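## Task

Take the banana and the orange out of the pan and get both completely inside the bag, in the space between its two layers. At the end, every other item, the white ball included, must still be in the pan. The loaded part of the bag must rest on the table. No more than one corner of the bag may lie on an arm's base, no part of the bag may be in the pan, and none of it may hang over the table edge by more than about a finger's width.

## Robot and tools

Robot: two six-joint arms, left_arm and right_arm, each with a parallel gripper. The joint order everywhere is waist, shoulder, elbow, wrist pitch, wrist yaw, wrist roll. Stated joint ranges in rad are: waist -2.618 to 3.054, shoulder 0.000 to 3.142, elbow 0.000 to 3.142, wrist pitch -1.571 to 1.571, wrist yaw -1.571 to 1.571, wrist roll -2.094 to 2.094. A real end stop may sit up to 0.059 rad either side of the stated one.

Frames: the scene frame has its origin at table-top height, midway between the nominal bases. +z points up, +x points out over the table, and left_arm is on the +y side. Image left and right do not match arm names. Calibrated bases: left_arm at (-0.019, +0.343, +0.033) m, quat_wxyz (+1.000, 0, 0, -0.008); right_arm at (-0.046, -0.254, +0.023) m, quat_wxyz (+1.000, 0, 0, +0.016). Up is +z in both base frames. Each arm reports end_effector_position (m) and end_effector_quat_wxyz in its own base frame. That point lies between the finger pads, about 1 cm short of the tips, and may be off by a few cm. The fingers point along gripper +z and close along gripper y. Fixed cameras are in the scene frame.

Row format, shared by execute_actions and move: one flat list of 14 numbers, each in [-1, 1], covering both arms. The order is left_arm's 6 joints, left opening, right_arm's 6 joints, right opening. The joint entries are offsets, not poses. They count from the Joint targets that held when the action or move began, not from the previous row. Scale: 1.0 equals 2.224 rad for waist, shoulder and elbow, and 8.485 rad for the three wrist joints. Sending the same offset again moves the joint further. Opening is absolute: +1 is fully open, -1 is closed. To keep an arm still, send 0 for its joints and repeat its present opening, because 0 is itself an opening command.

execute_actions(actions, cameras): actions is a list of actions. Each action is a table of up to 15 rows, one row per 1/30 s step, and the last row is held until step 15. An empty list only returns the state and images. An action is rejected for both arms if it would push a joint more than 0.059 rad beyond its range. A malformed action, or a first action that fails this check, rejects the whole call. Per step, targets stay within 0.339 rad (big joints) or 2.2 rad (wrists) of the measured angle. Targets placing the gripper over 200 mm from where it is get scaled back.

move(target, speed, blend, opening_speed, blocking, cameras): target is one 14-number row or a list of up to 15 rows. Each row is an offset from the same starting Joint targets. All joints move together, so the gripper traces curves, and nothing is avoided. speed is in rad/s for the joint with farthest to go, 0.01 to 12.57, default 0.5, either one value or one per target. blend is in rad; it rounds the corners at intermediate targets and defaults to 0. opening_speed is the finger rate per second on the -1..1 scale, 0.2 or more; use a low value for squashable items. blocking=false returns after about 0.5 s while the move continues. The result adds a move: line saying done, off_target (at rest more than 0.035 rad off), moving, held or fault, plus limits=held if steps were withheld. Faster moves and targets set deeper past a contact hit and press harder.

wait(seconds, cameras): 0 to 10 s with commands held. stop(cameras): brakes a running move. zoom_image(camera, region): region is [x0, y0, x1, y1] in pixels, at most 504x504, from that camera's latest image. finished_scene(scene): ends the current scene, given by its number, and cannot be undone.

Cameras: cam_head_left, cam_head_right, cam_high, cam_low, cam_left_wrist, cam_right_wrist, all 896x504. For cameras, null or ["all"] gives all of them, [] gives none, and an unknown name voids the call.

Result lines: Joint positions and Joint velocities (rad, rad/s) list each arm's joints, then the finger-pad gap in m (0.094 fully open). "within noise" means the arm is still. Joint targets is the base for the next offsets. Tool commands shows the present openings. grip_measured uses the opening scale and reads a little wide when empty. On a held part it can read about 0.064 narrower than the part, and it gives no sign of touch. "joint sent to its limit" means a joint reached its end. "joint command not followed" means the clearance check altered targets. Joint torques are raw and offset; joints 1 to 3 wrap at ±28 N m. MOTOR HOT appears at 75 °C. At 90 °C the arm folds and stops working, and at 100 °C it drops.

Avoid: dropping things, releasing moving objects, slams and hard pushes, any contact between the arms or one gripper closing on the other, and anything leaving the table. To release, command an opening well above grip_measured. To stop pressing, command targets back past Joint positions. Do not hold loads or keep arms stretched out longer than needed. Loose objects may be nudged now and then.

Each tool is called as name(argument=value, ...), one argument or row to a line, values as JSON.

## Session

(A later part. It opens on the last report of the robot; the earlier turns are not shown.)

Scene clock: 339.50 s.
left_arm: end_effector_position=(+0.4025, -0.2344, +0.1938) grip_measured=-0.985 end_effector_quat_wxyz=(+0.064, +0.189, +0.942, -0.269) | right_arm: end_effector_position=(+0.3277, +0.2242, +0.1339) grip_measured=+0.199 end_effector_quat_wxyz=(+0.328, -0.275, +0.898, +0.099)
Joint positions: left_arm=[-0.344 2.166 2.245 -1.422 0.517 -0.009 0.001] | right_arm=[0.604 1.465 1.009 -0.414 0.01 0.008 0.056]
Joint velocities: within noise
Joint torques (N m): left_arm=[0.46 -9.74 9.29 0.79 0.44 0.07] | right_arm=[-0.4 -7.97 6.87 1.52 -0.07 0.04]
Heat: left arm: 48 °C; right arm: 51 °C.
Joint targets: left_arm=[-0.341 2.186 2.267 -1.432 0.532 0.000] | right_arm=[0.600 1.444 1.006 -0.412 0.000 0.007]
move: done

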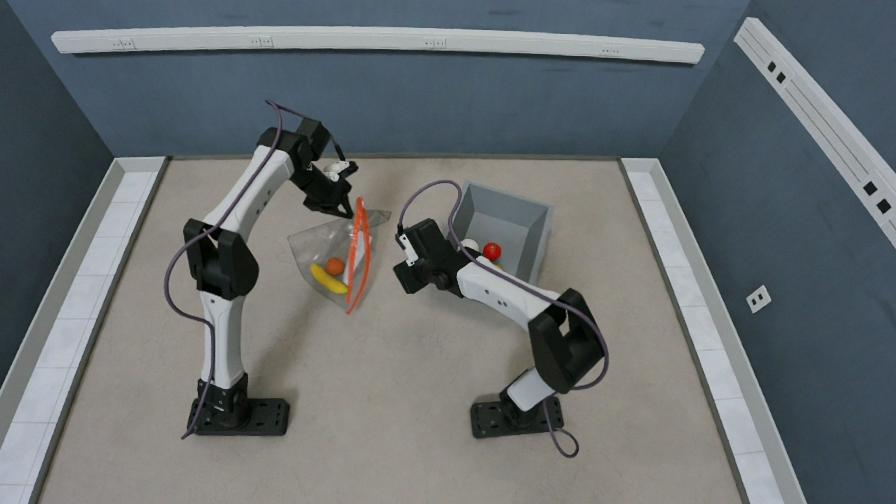

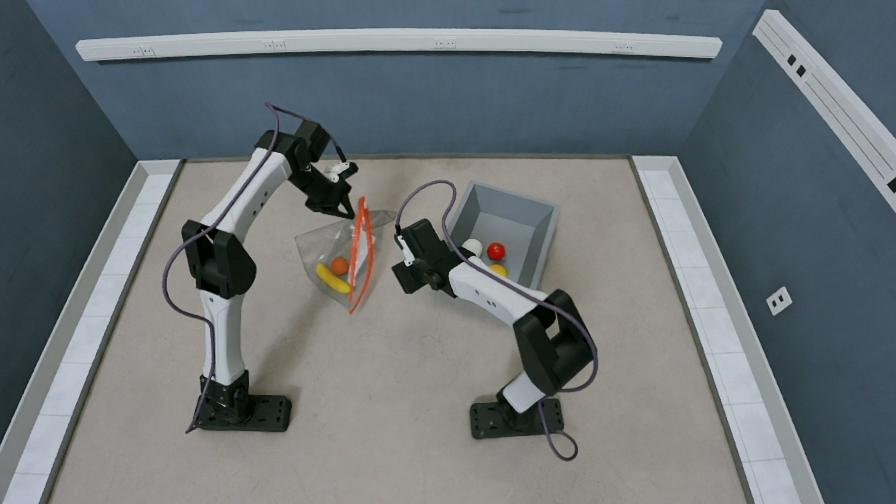

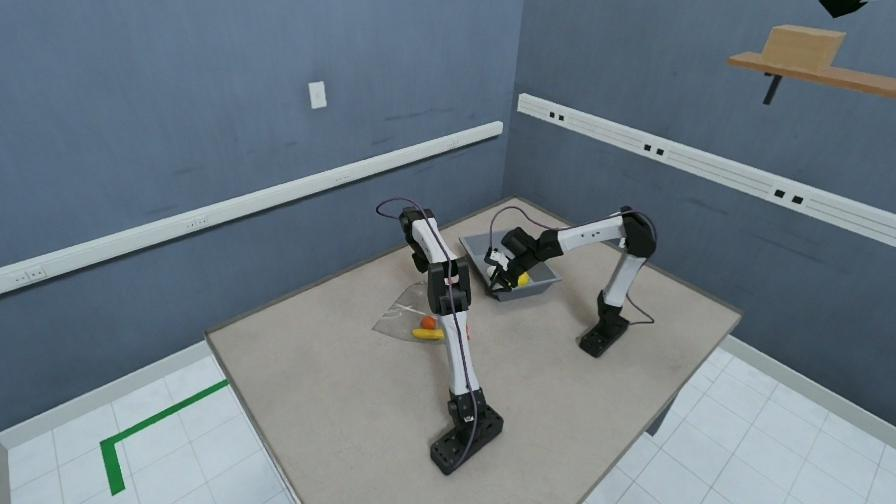

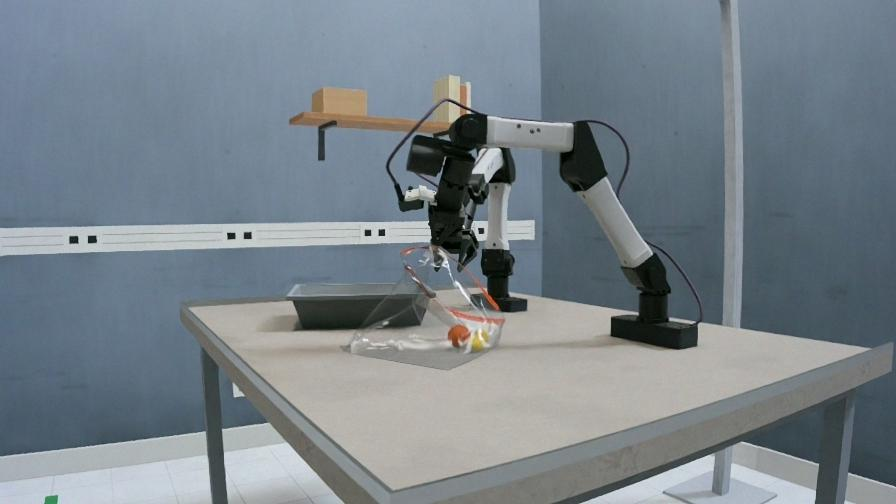

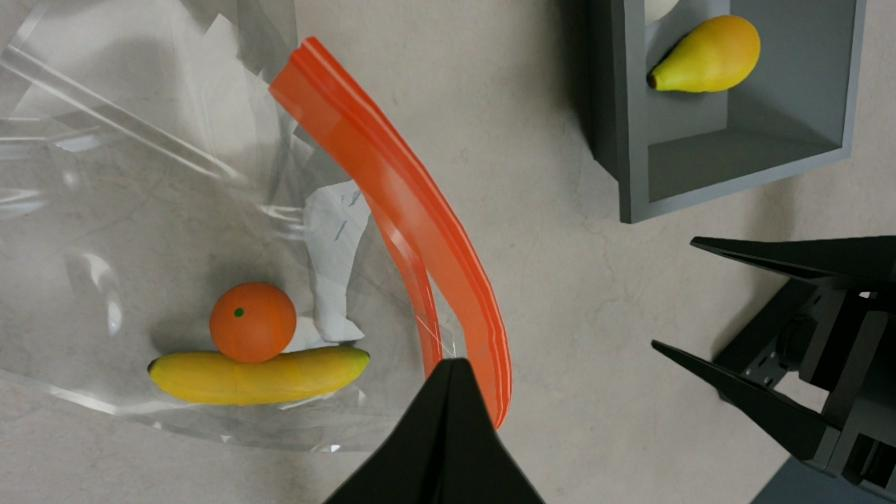

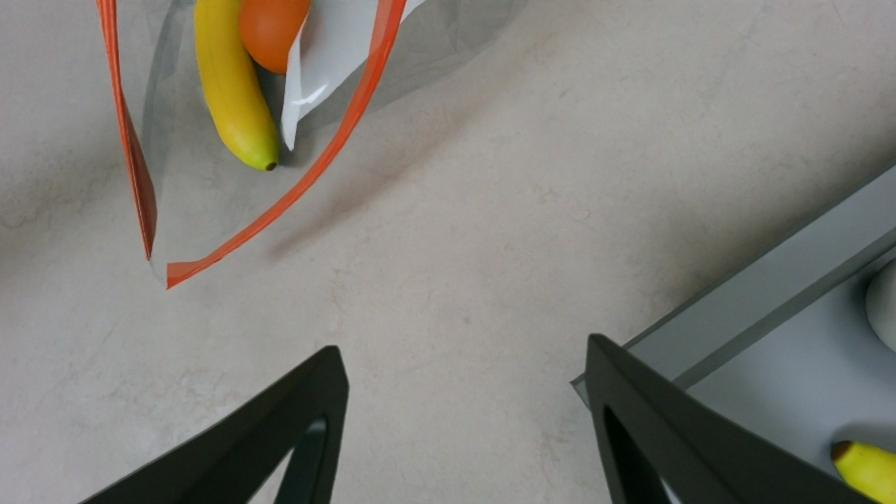

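move(
  target=[0,-0.0105,-0.3008,0.0763,0,0,-1,0,0,0,0,0,0,0.2],
  speed=0.25,
)

zoom_image(
  camera="cam_low",
  region=[300, 220, 560, 390],
)

zoom_image(
  camera="cam_head_left",
  region=[240, 150, 460, 350],
)

Scene clock: 343.37 s.
left_arm: end_effector_position=(+0.4007, -0.2338, +0.0352) grip_measured=-0.985 end_effector_quat_wxyz=(+0.059, +0.188, +0.943, -0.269) | right_arm: end_effector_position=(+0.3275, +0.2243, +0.1337) grip_measured=+0.199 end_effector_quat_wxyz=(+0.328, -0.275, +0.898, +0.099)
Joint positions: left_arm=[-0.344 2.166 1.608 -0.794 0.518 -0.009 0.001] | right_arm=[0.604 1.465 1.009 -0.415 0.009 0.008 0.056]
Joint velocities: within noise
Joint torques (N m): left_arm=[0.39 -11.58 6.27 0.97 0.44 0.07] | right_arm=[-0.39 -7.94 6.86 1.5 -0.11 0.03]
Heat: left arm: 48 °C; right arm: 50 °C.
Joint targets: left_arm=[-0.341 2.163 1.599 -0.785 0.532 0.000] | right_arm=[0.600 1.444 1.006 -0.412 0.000 0.007]
move: done

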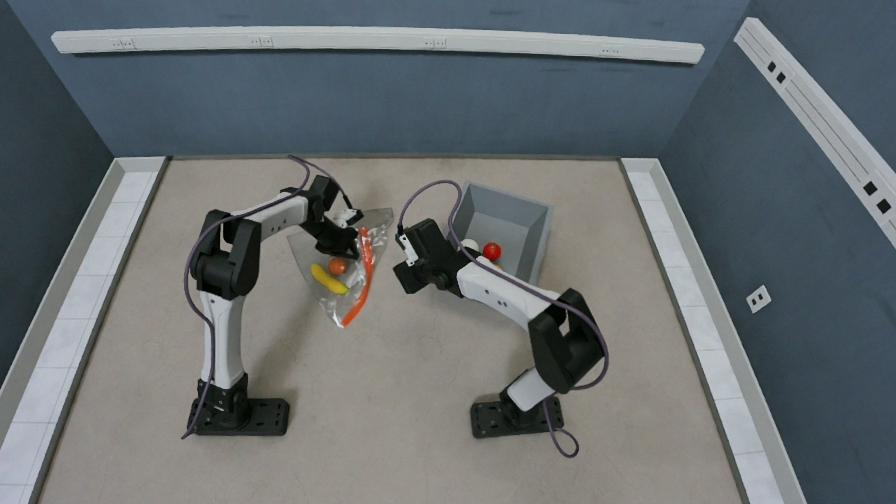

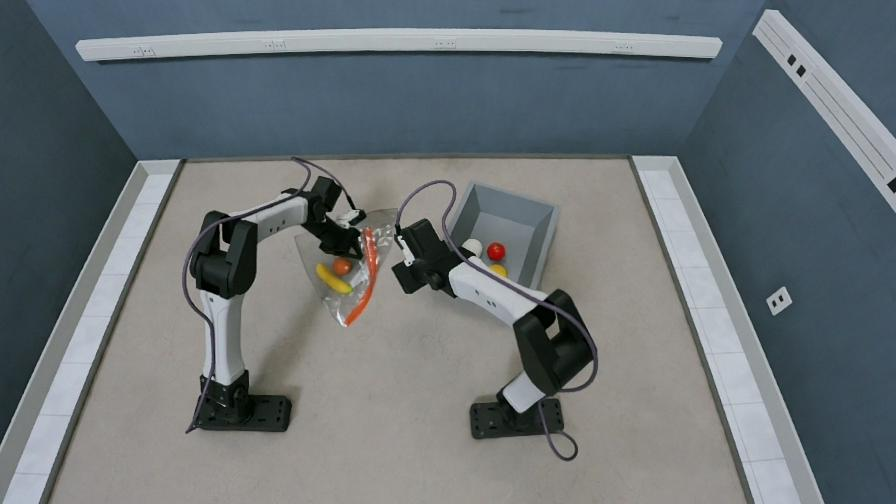

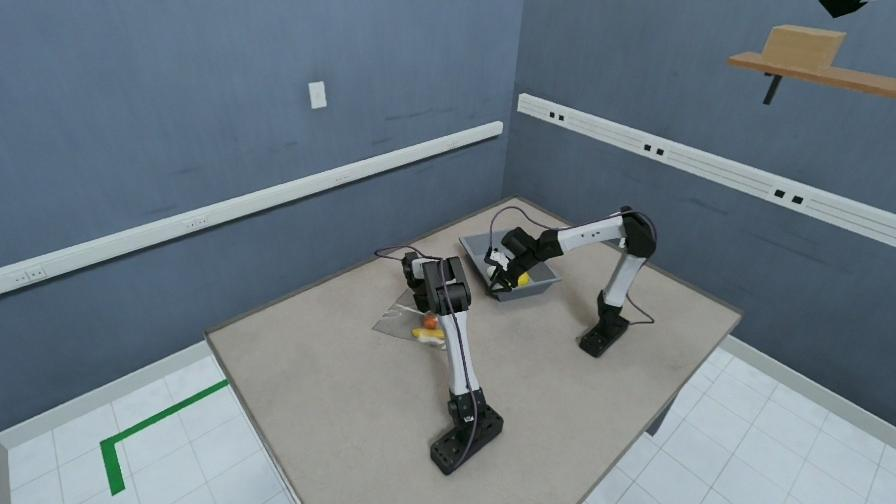

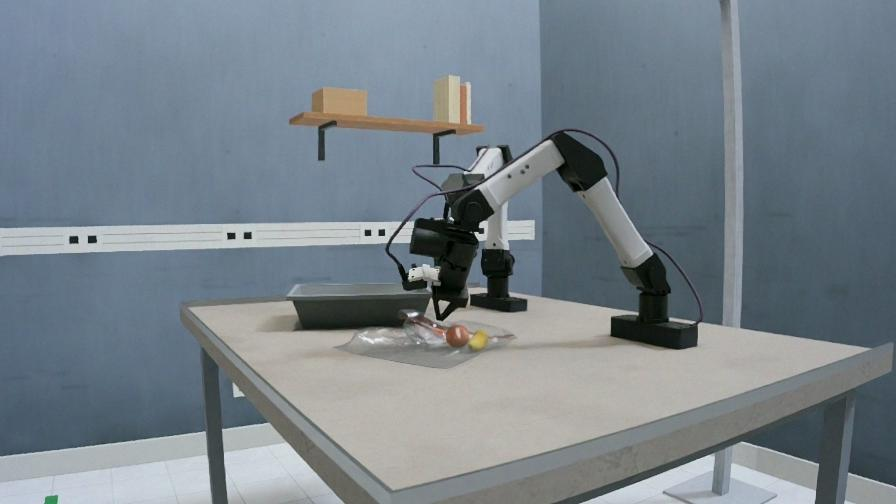

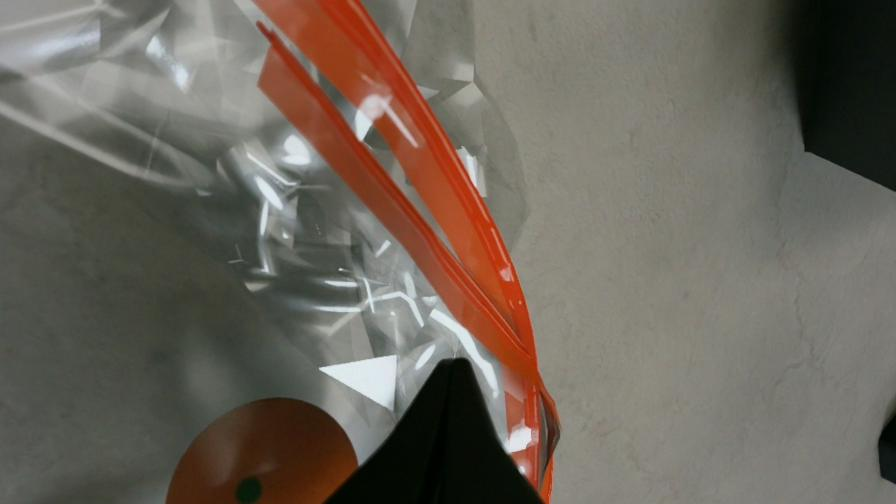

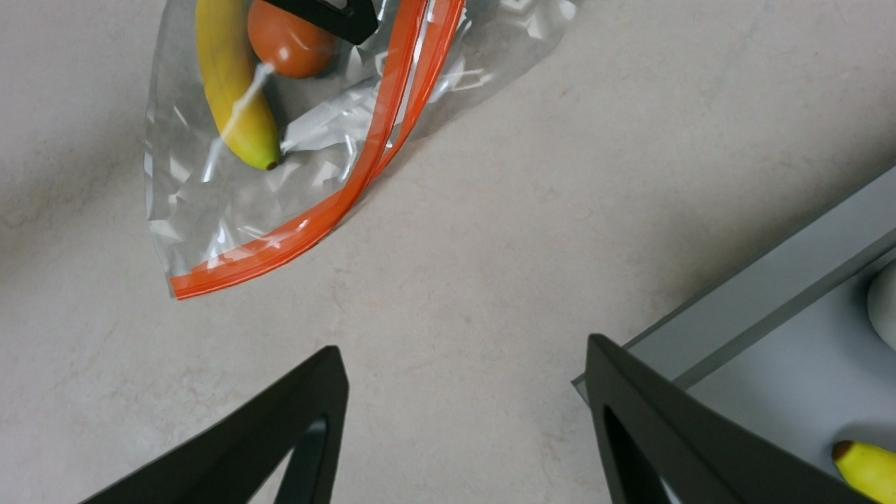

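Scaled by 1.938 from the camera's 896x504 image, which has a finer 1280x720 frame.

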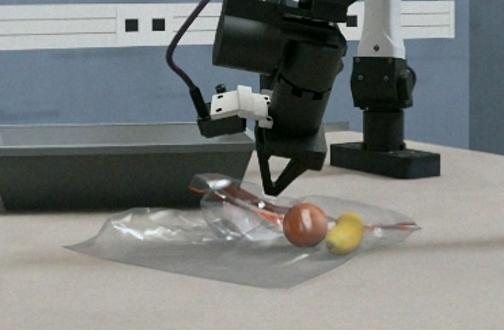

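Scaled by 2.291 from the camera's 896x504 image, which has a finer 1280x720 frame.

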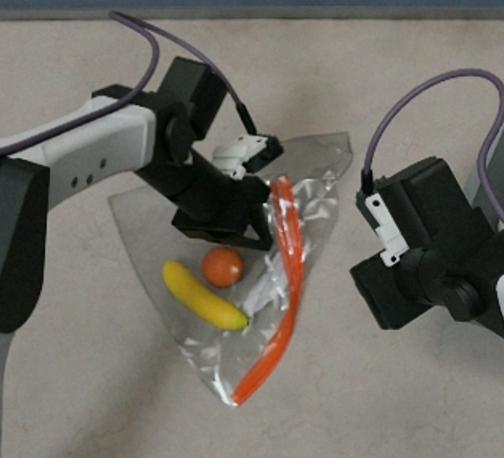

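move(
  target=[
    [-0.012,0,-0.036,0.0094,0,0,-1,0,0,0,0,0,0,0.2],
    [-0.012,0,-0.036,0.0094,0,0,-0.5,0,0,0,0,0,0,0.2],
    [-0.005,-0.02,0.12,-0.03,0,0,-0.5,0,0,0,0,0,0,0.2],
  ],
  speed=0.25,
  opening_speed=0.4,
)

zoom_image(
  camera="cam_low",
  region=[300, 220, 560, 390],
)

zoom_image(
  camera="cam_head_left",
  region=[240, 150, 460, 350],
)

Scene clock: 348.23 s.
left_arm: end_effector_position=(+0.4097, -0.2447, +0.1018) grip_measured=-0.502 end_effector_quat_wxyz=(+0.068, +0.198, +0.940, -0.271) | right_arm: end_effector_position=(+0.3274, +0.2243, +0.1337) grip_measured=+0.199 end_effector_quat_wxyz=(+0.328, -0.275, +0.898, +0.099)
Joint positions: left_arm=[-0.359 2.149 1.846 -1.026 0.518 -0.009 0.023] | right_arm=[0.604 1.465 1.009 -0.415 0.009 0.008 0.056]
Joint velocities: within noise
Joint torques (N m): left_arm=[0.73 -13.97 9.33 0.77 0.43 0.07] | right_arm=[-0.4 -7.95 6.86 1.5 -0.11 0.04]
Heat: left arm: 49 °C; right arm: 49 °C.
Joint targets: left_arm=[-0.353 2.118 1.865 -1.039 0.532 0.000] | right_arm=[0.600 1.444 1.006 -0.412 0.000 0.007]
move: done

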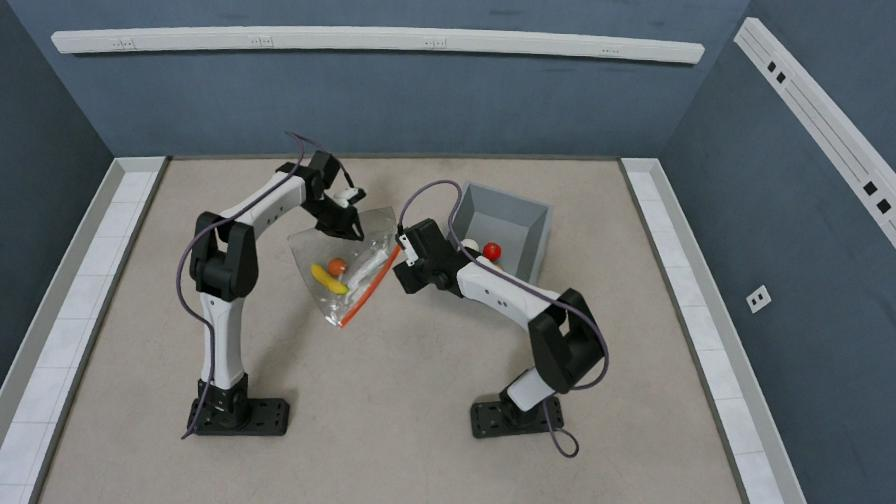

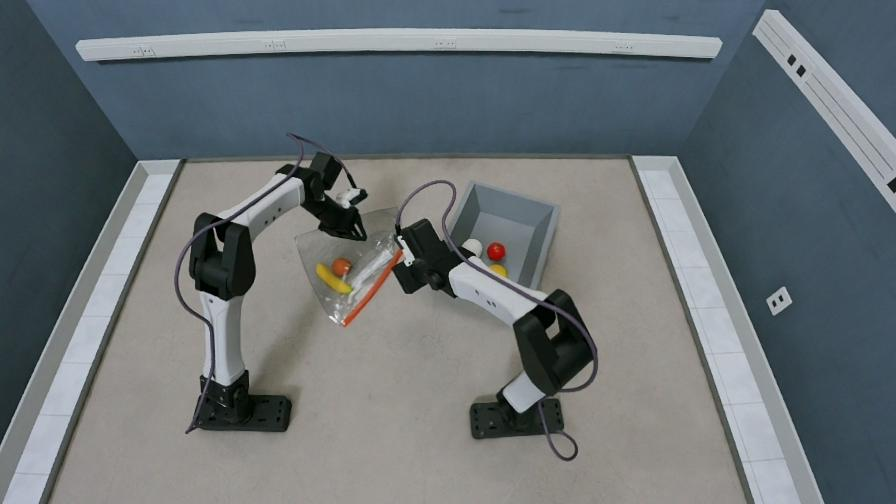

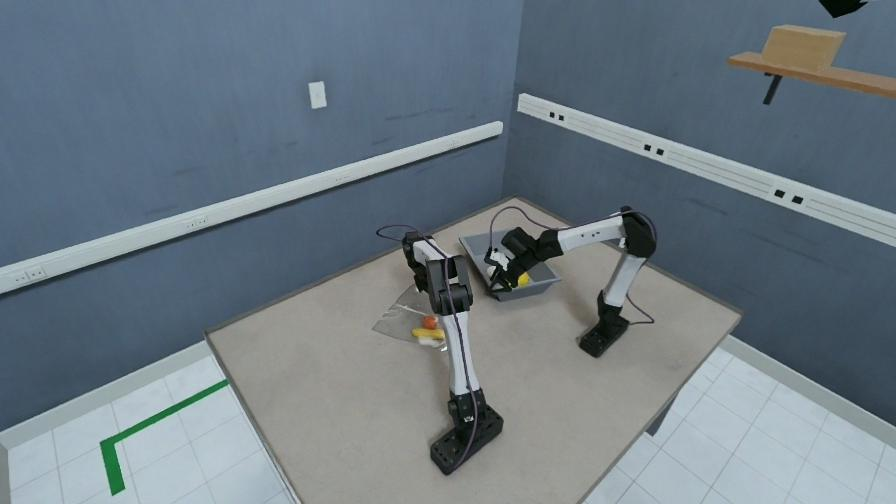

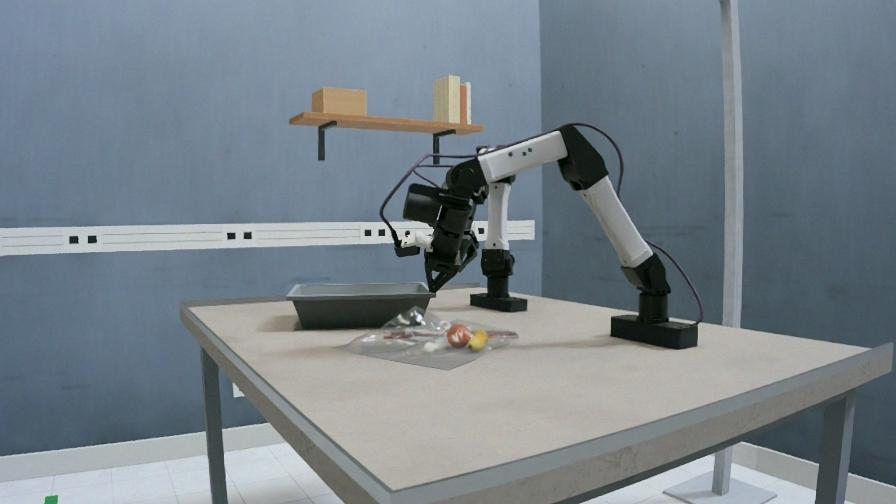

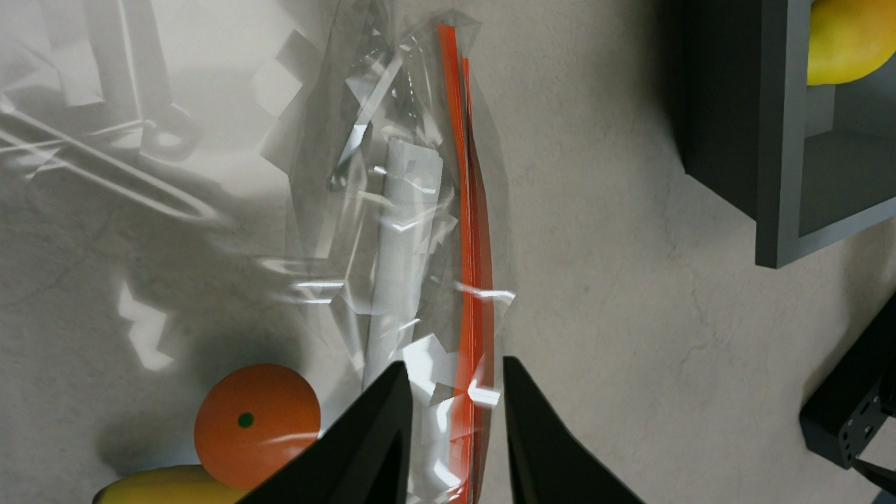

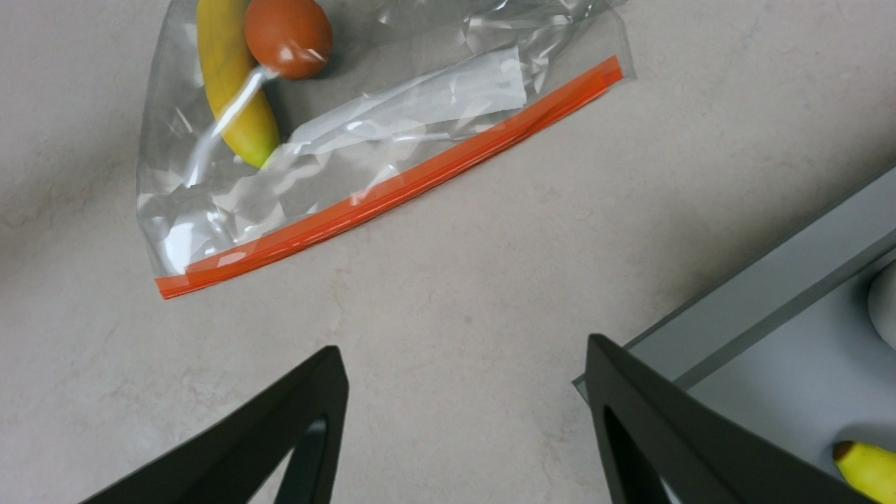

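Scaled by 1.938 from the camera's 896x504 image, which has a finer 1280x720 frame.

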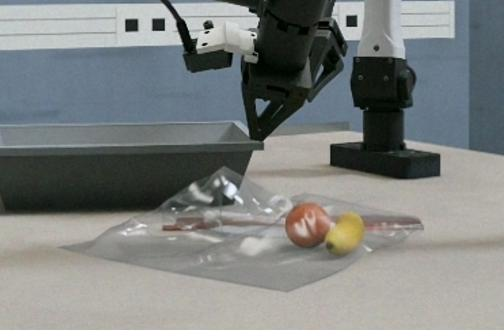

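Scaled by 2.291 from the camera's 896x504 image, which has a finer 1280x720 frame.

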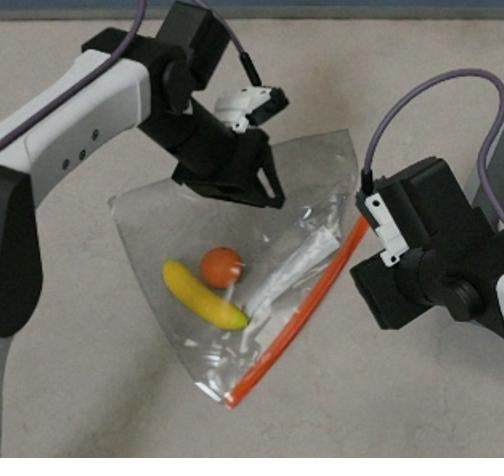

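Released, both inside, bag on the table clear of pan.

finished_scene(
  scene=2,
)

The scene is finished: the task was done.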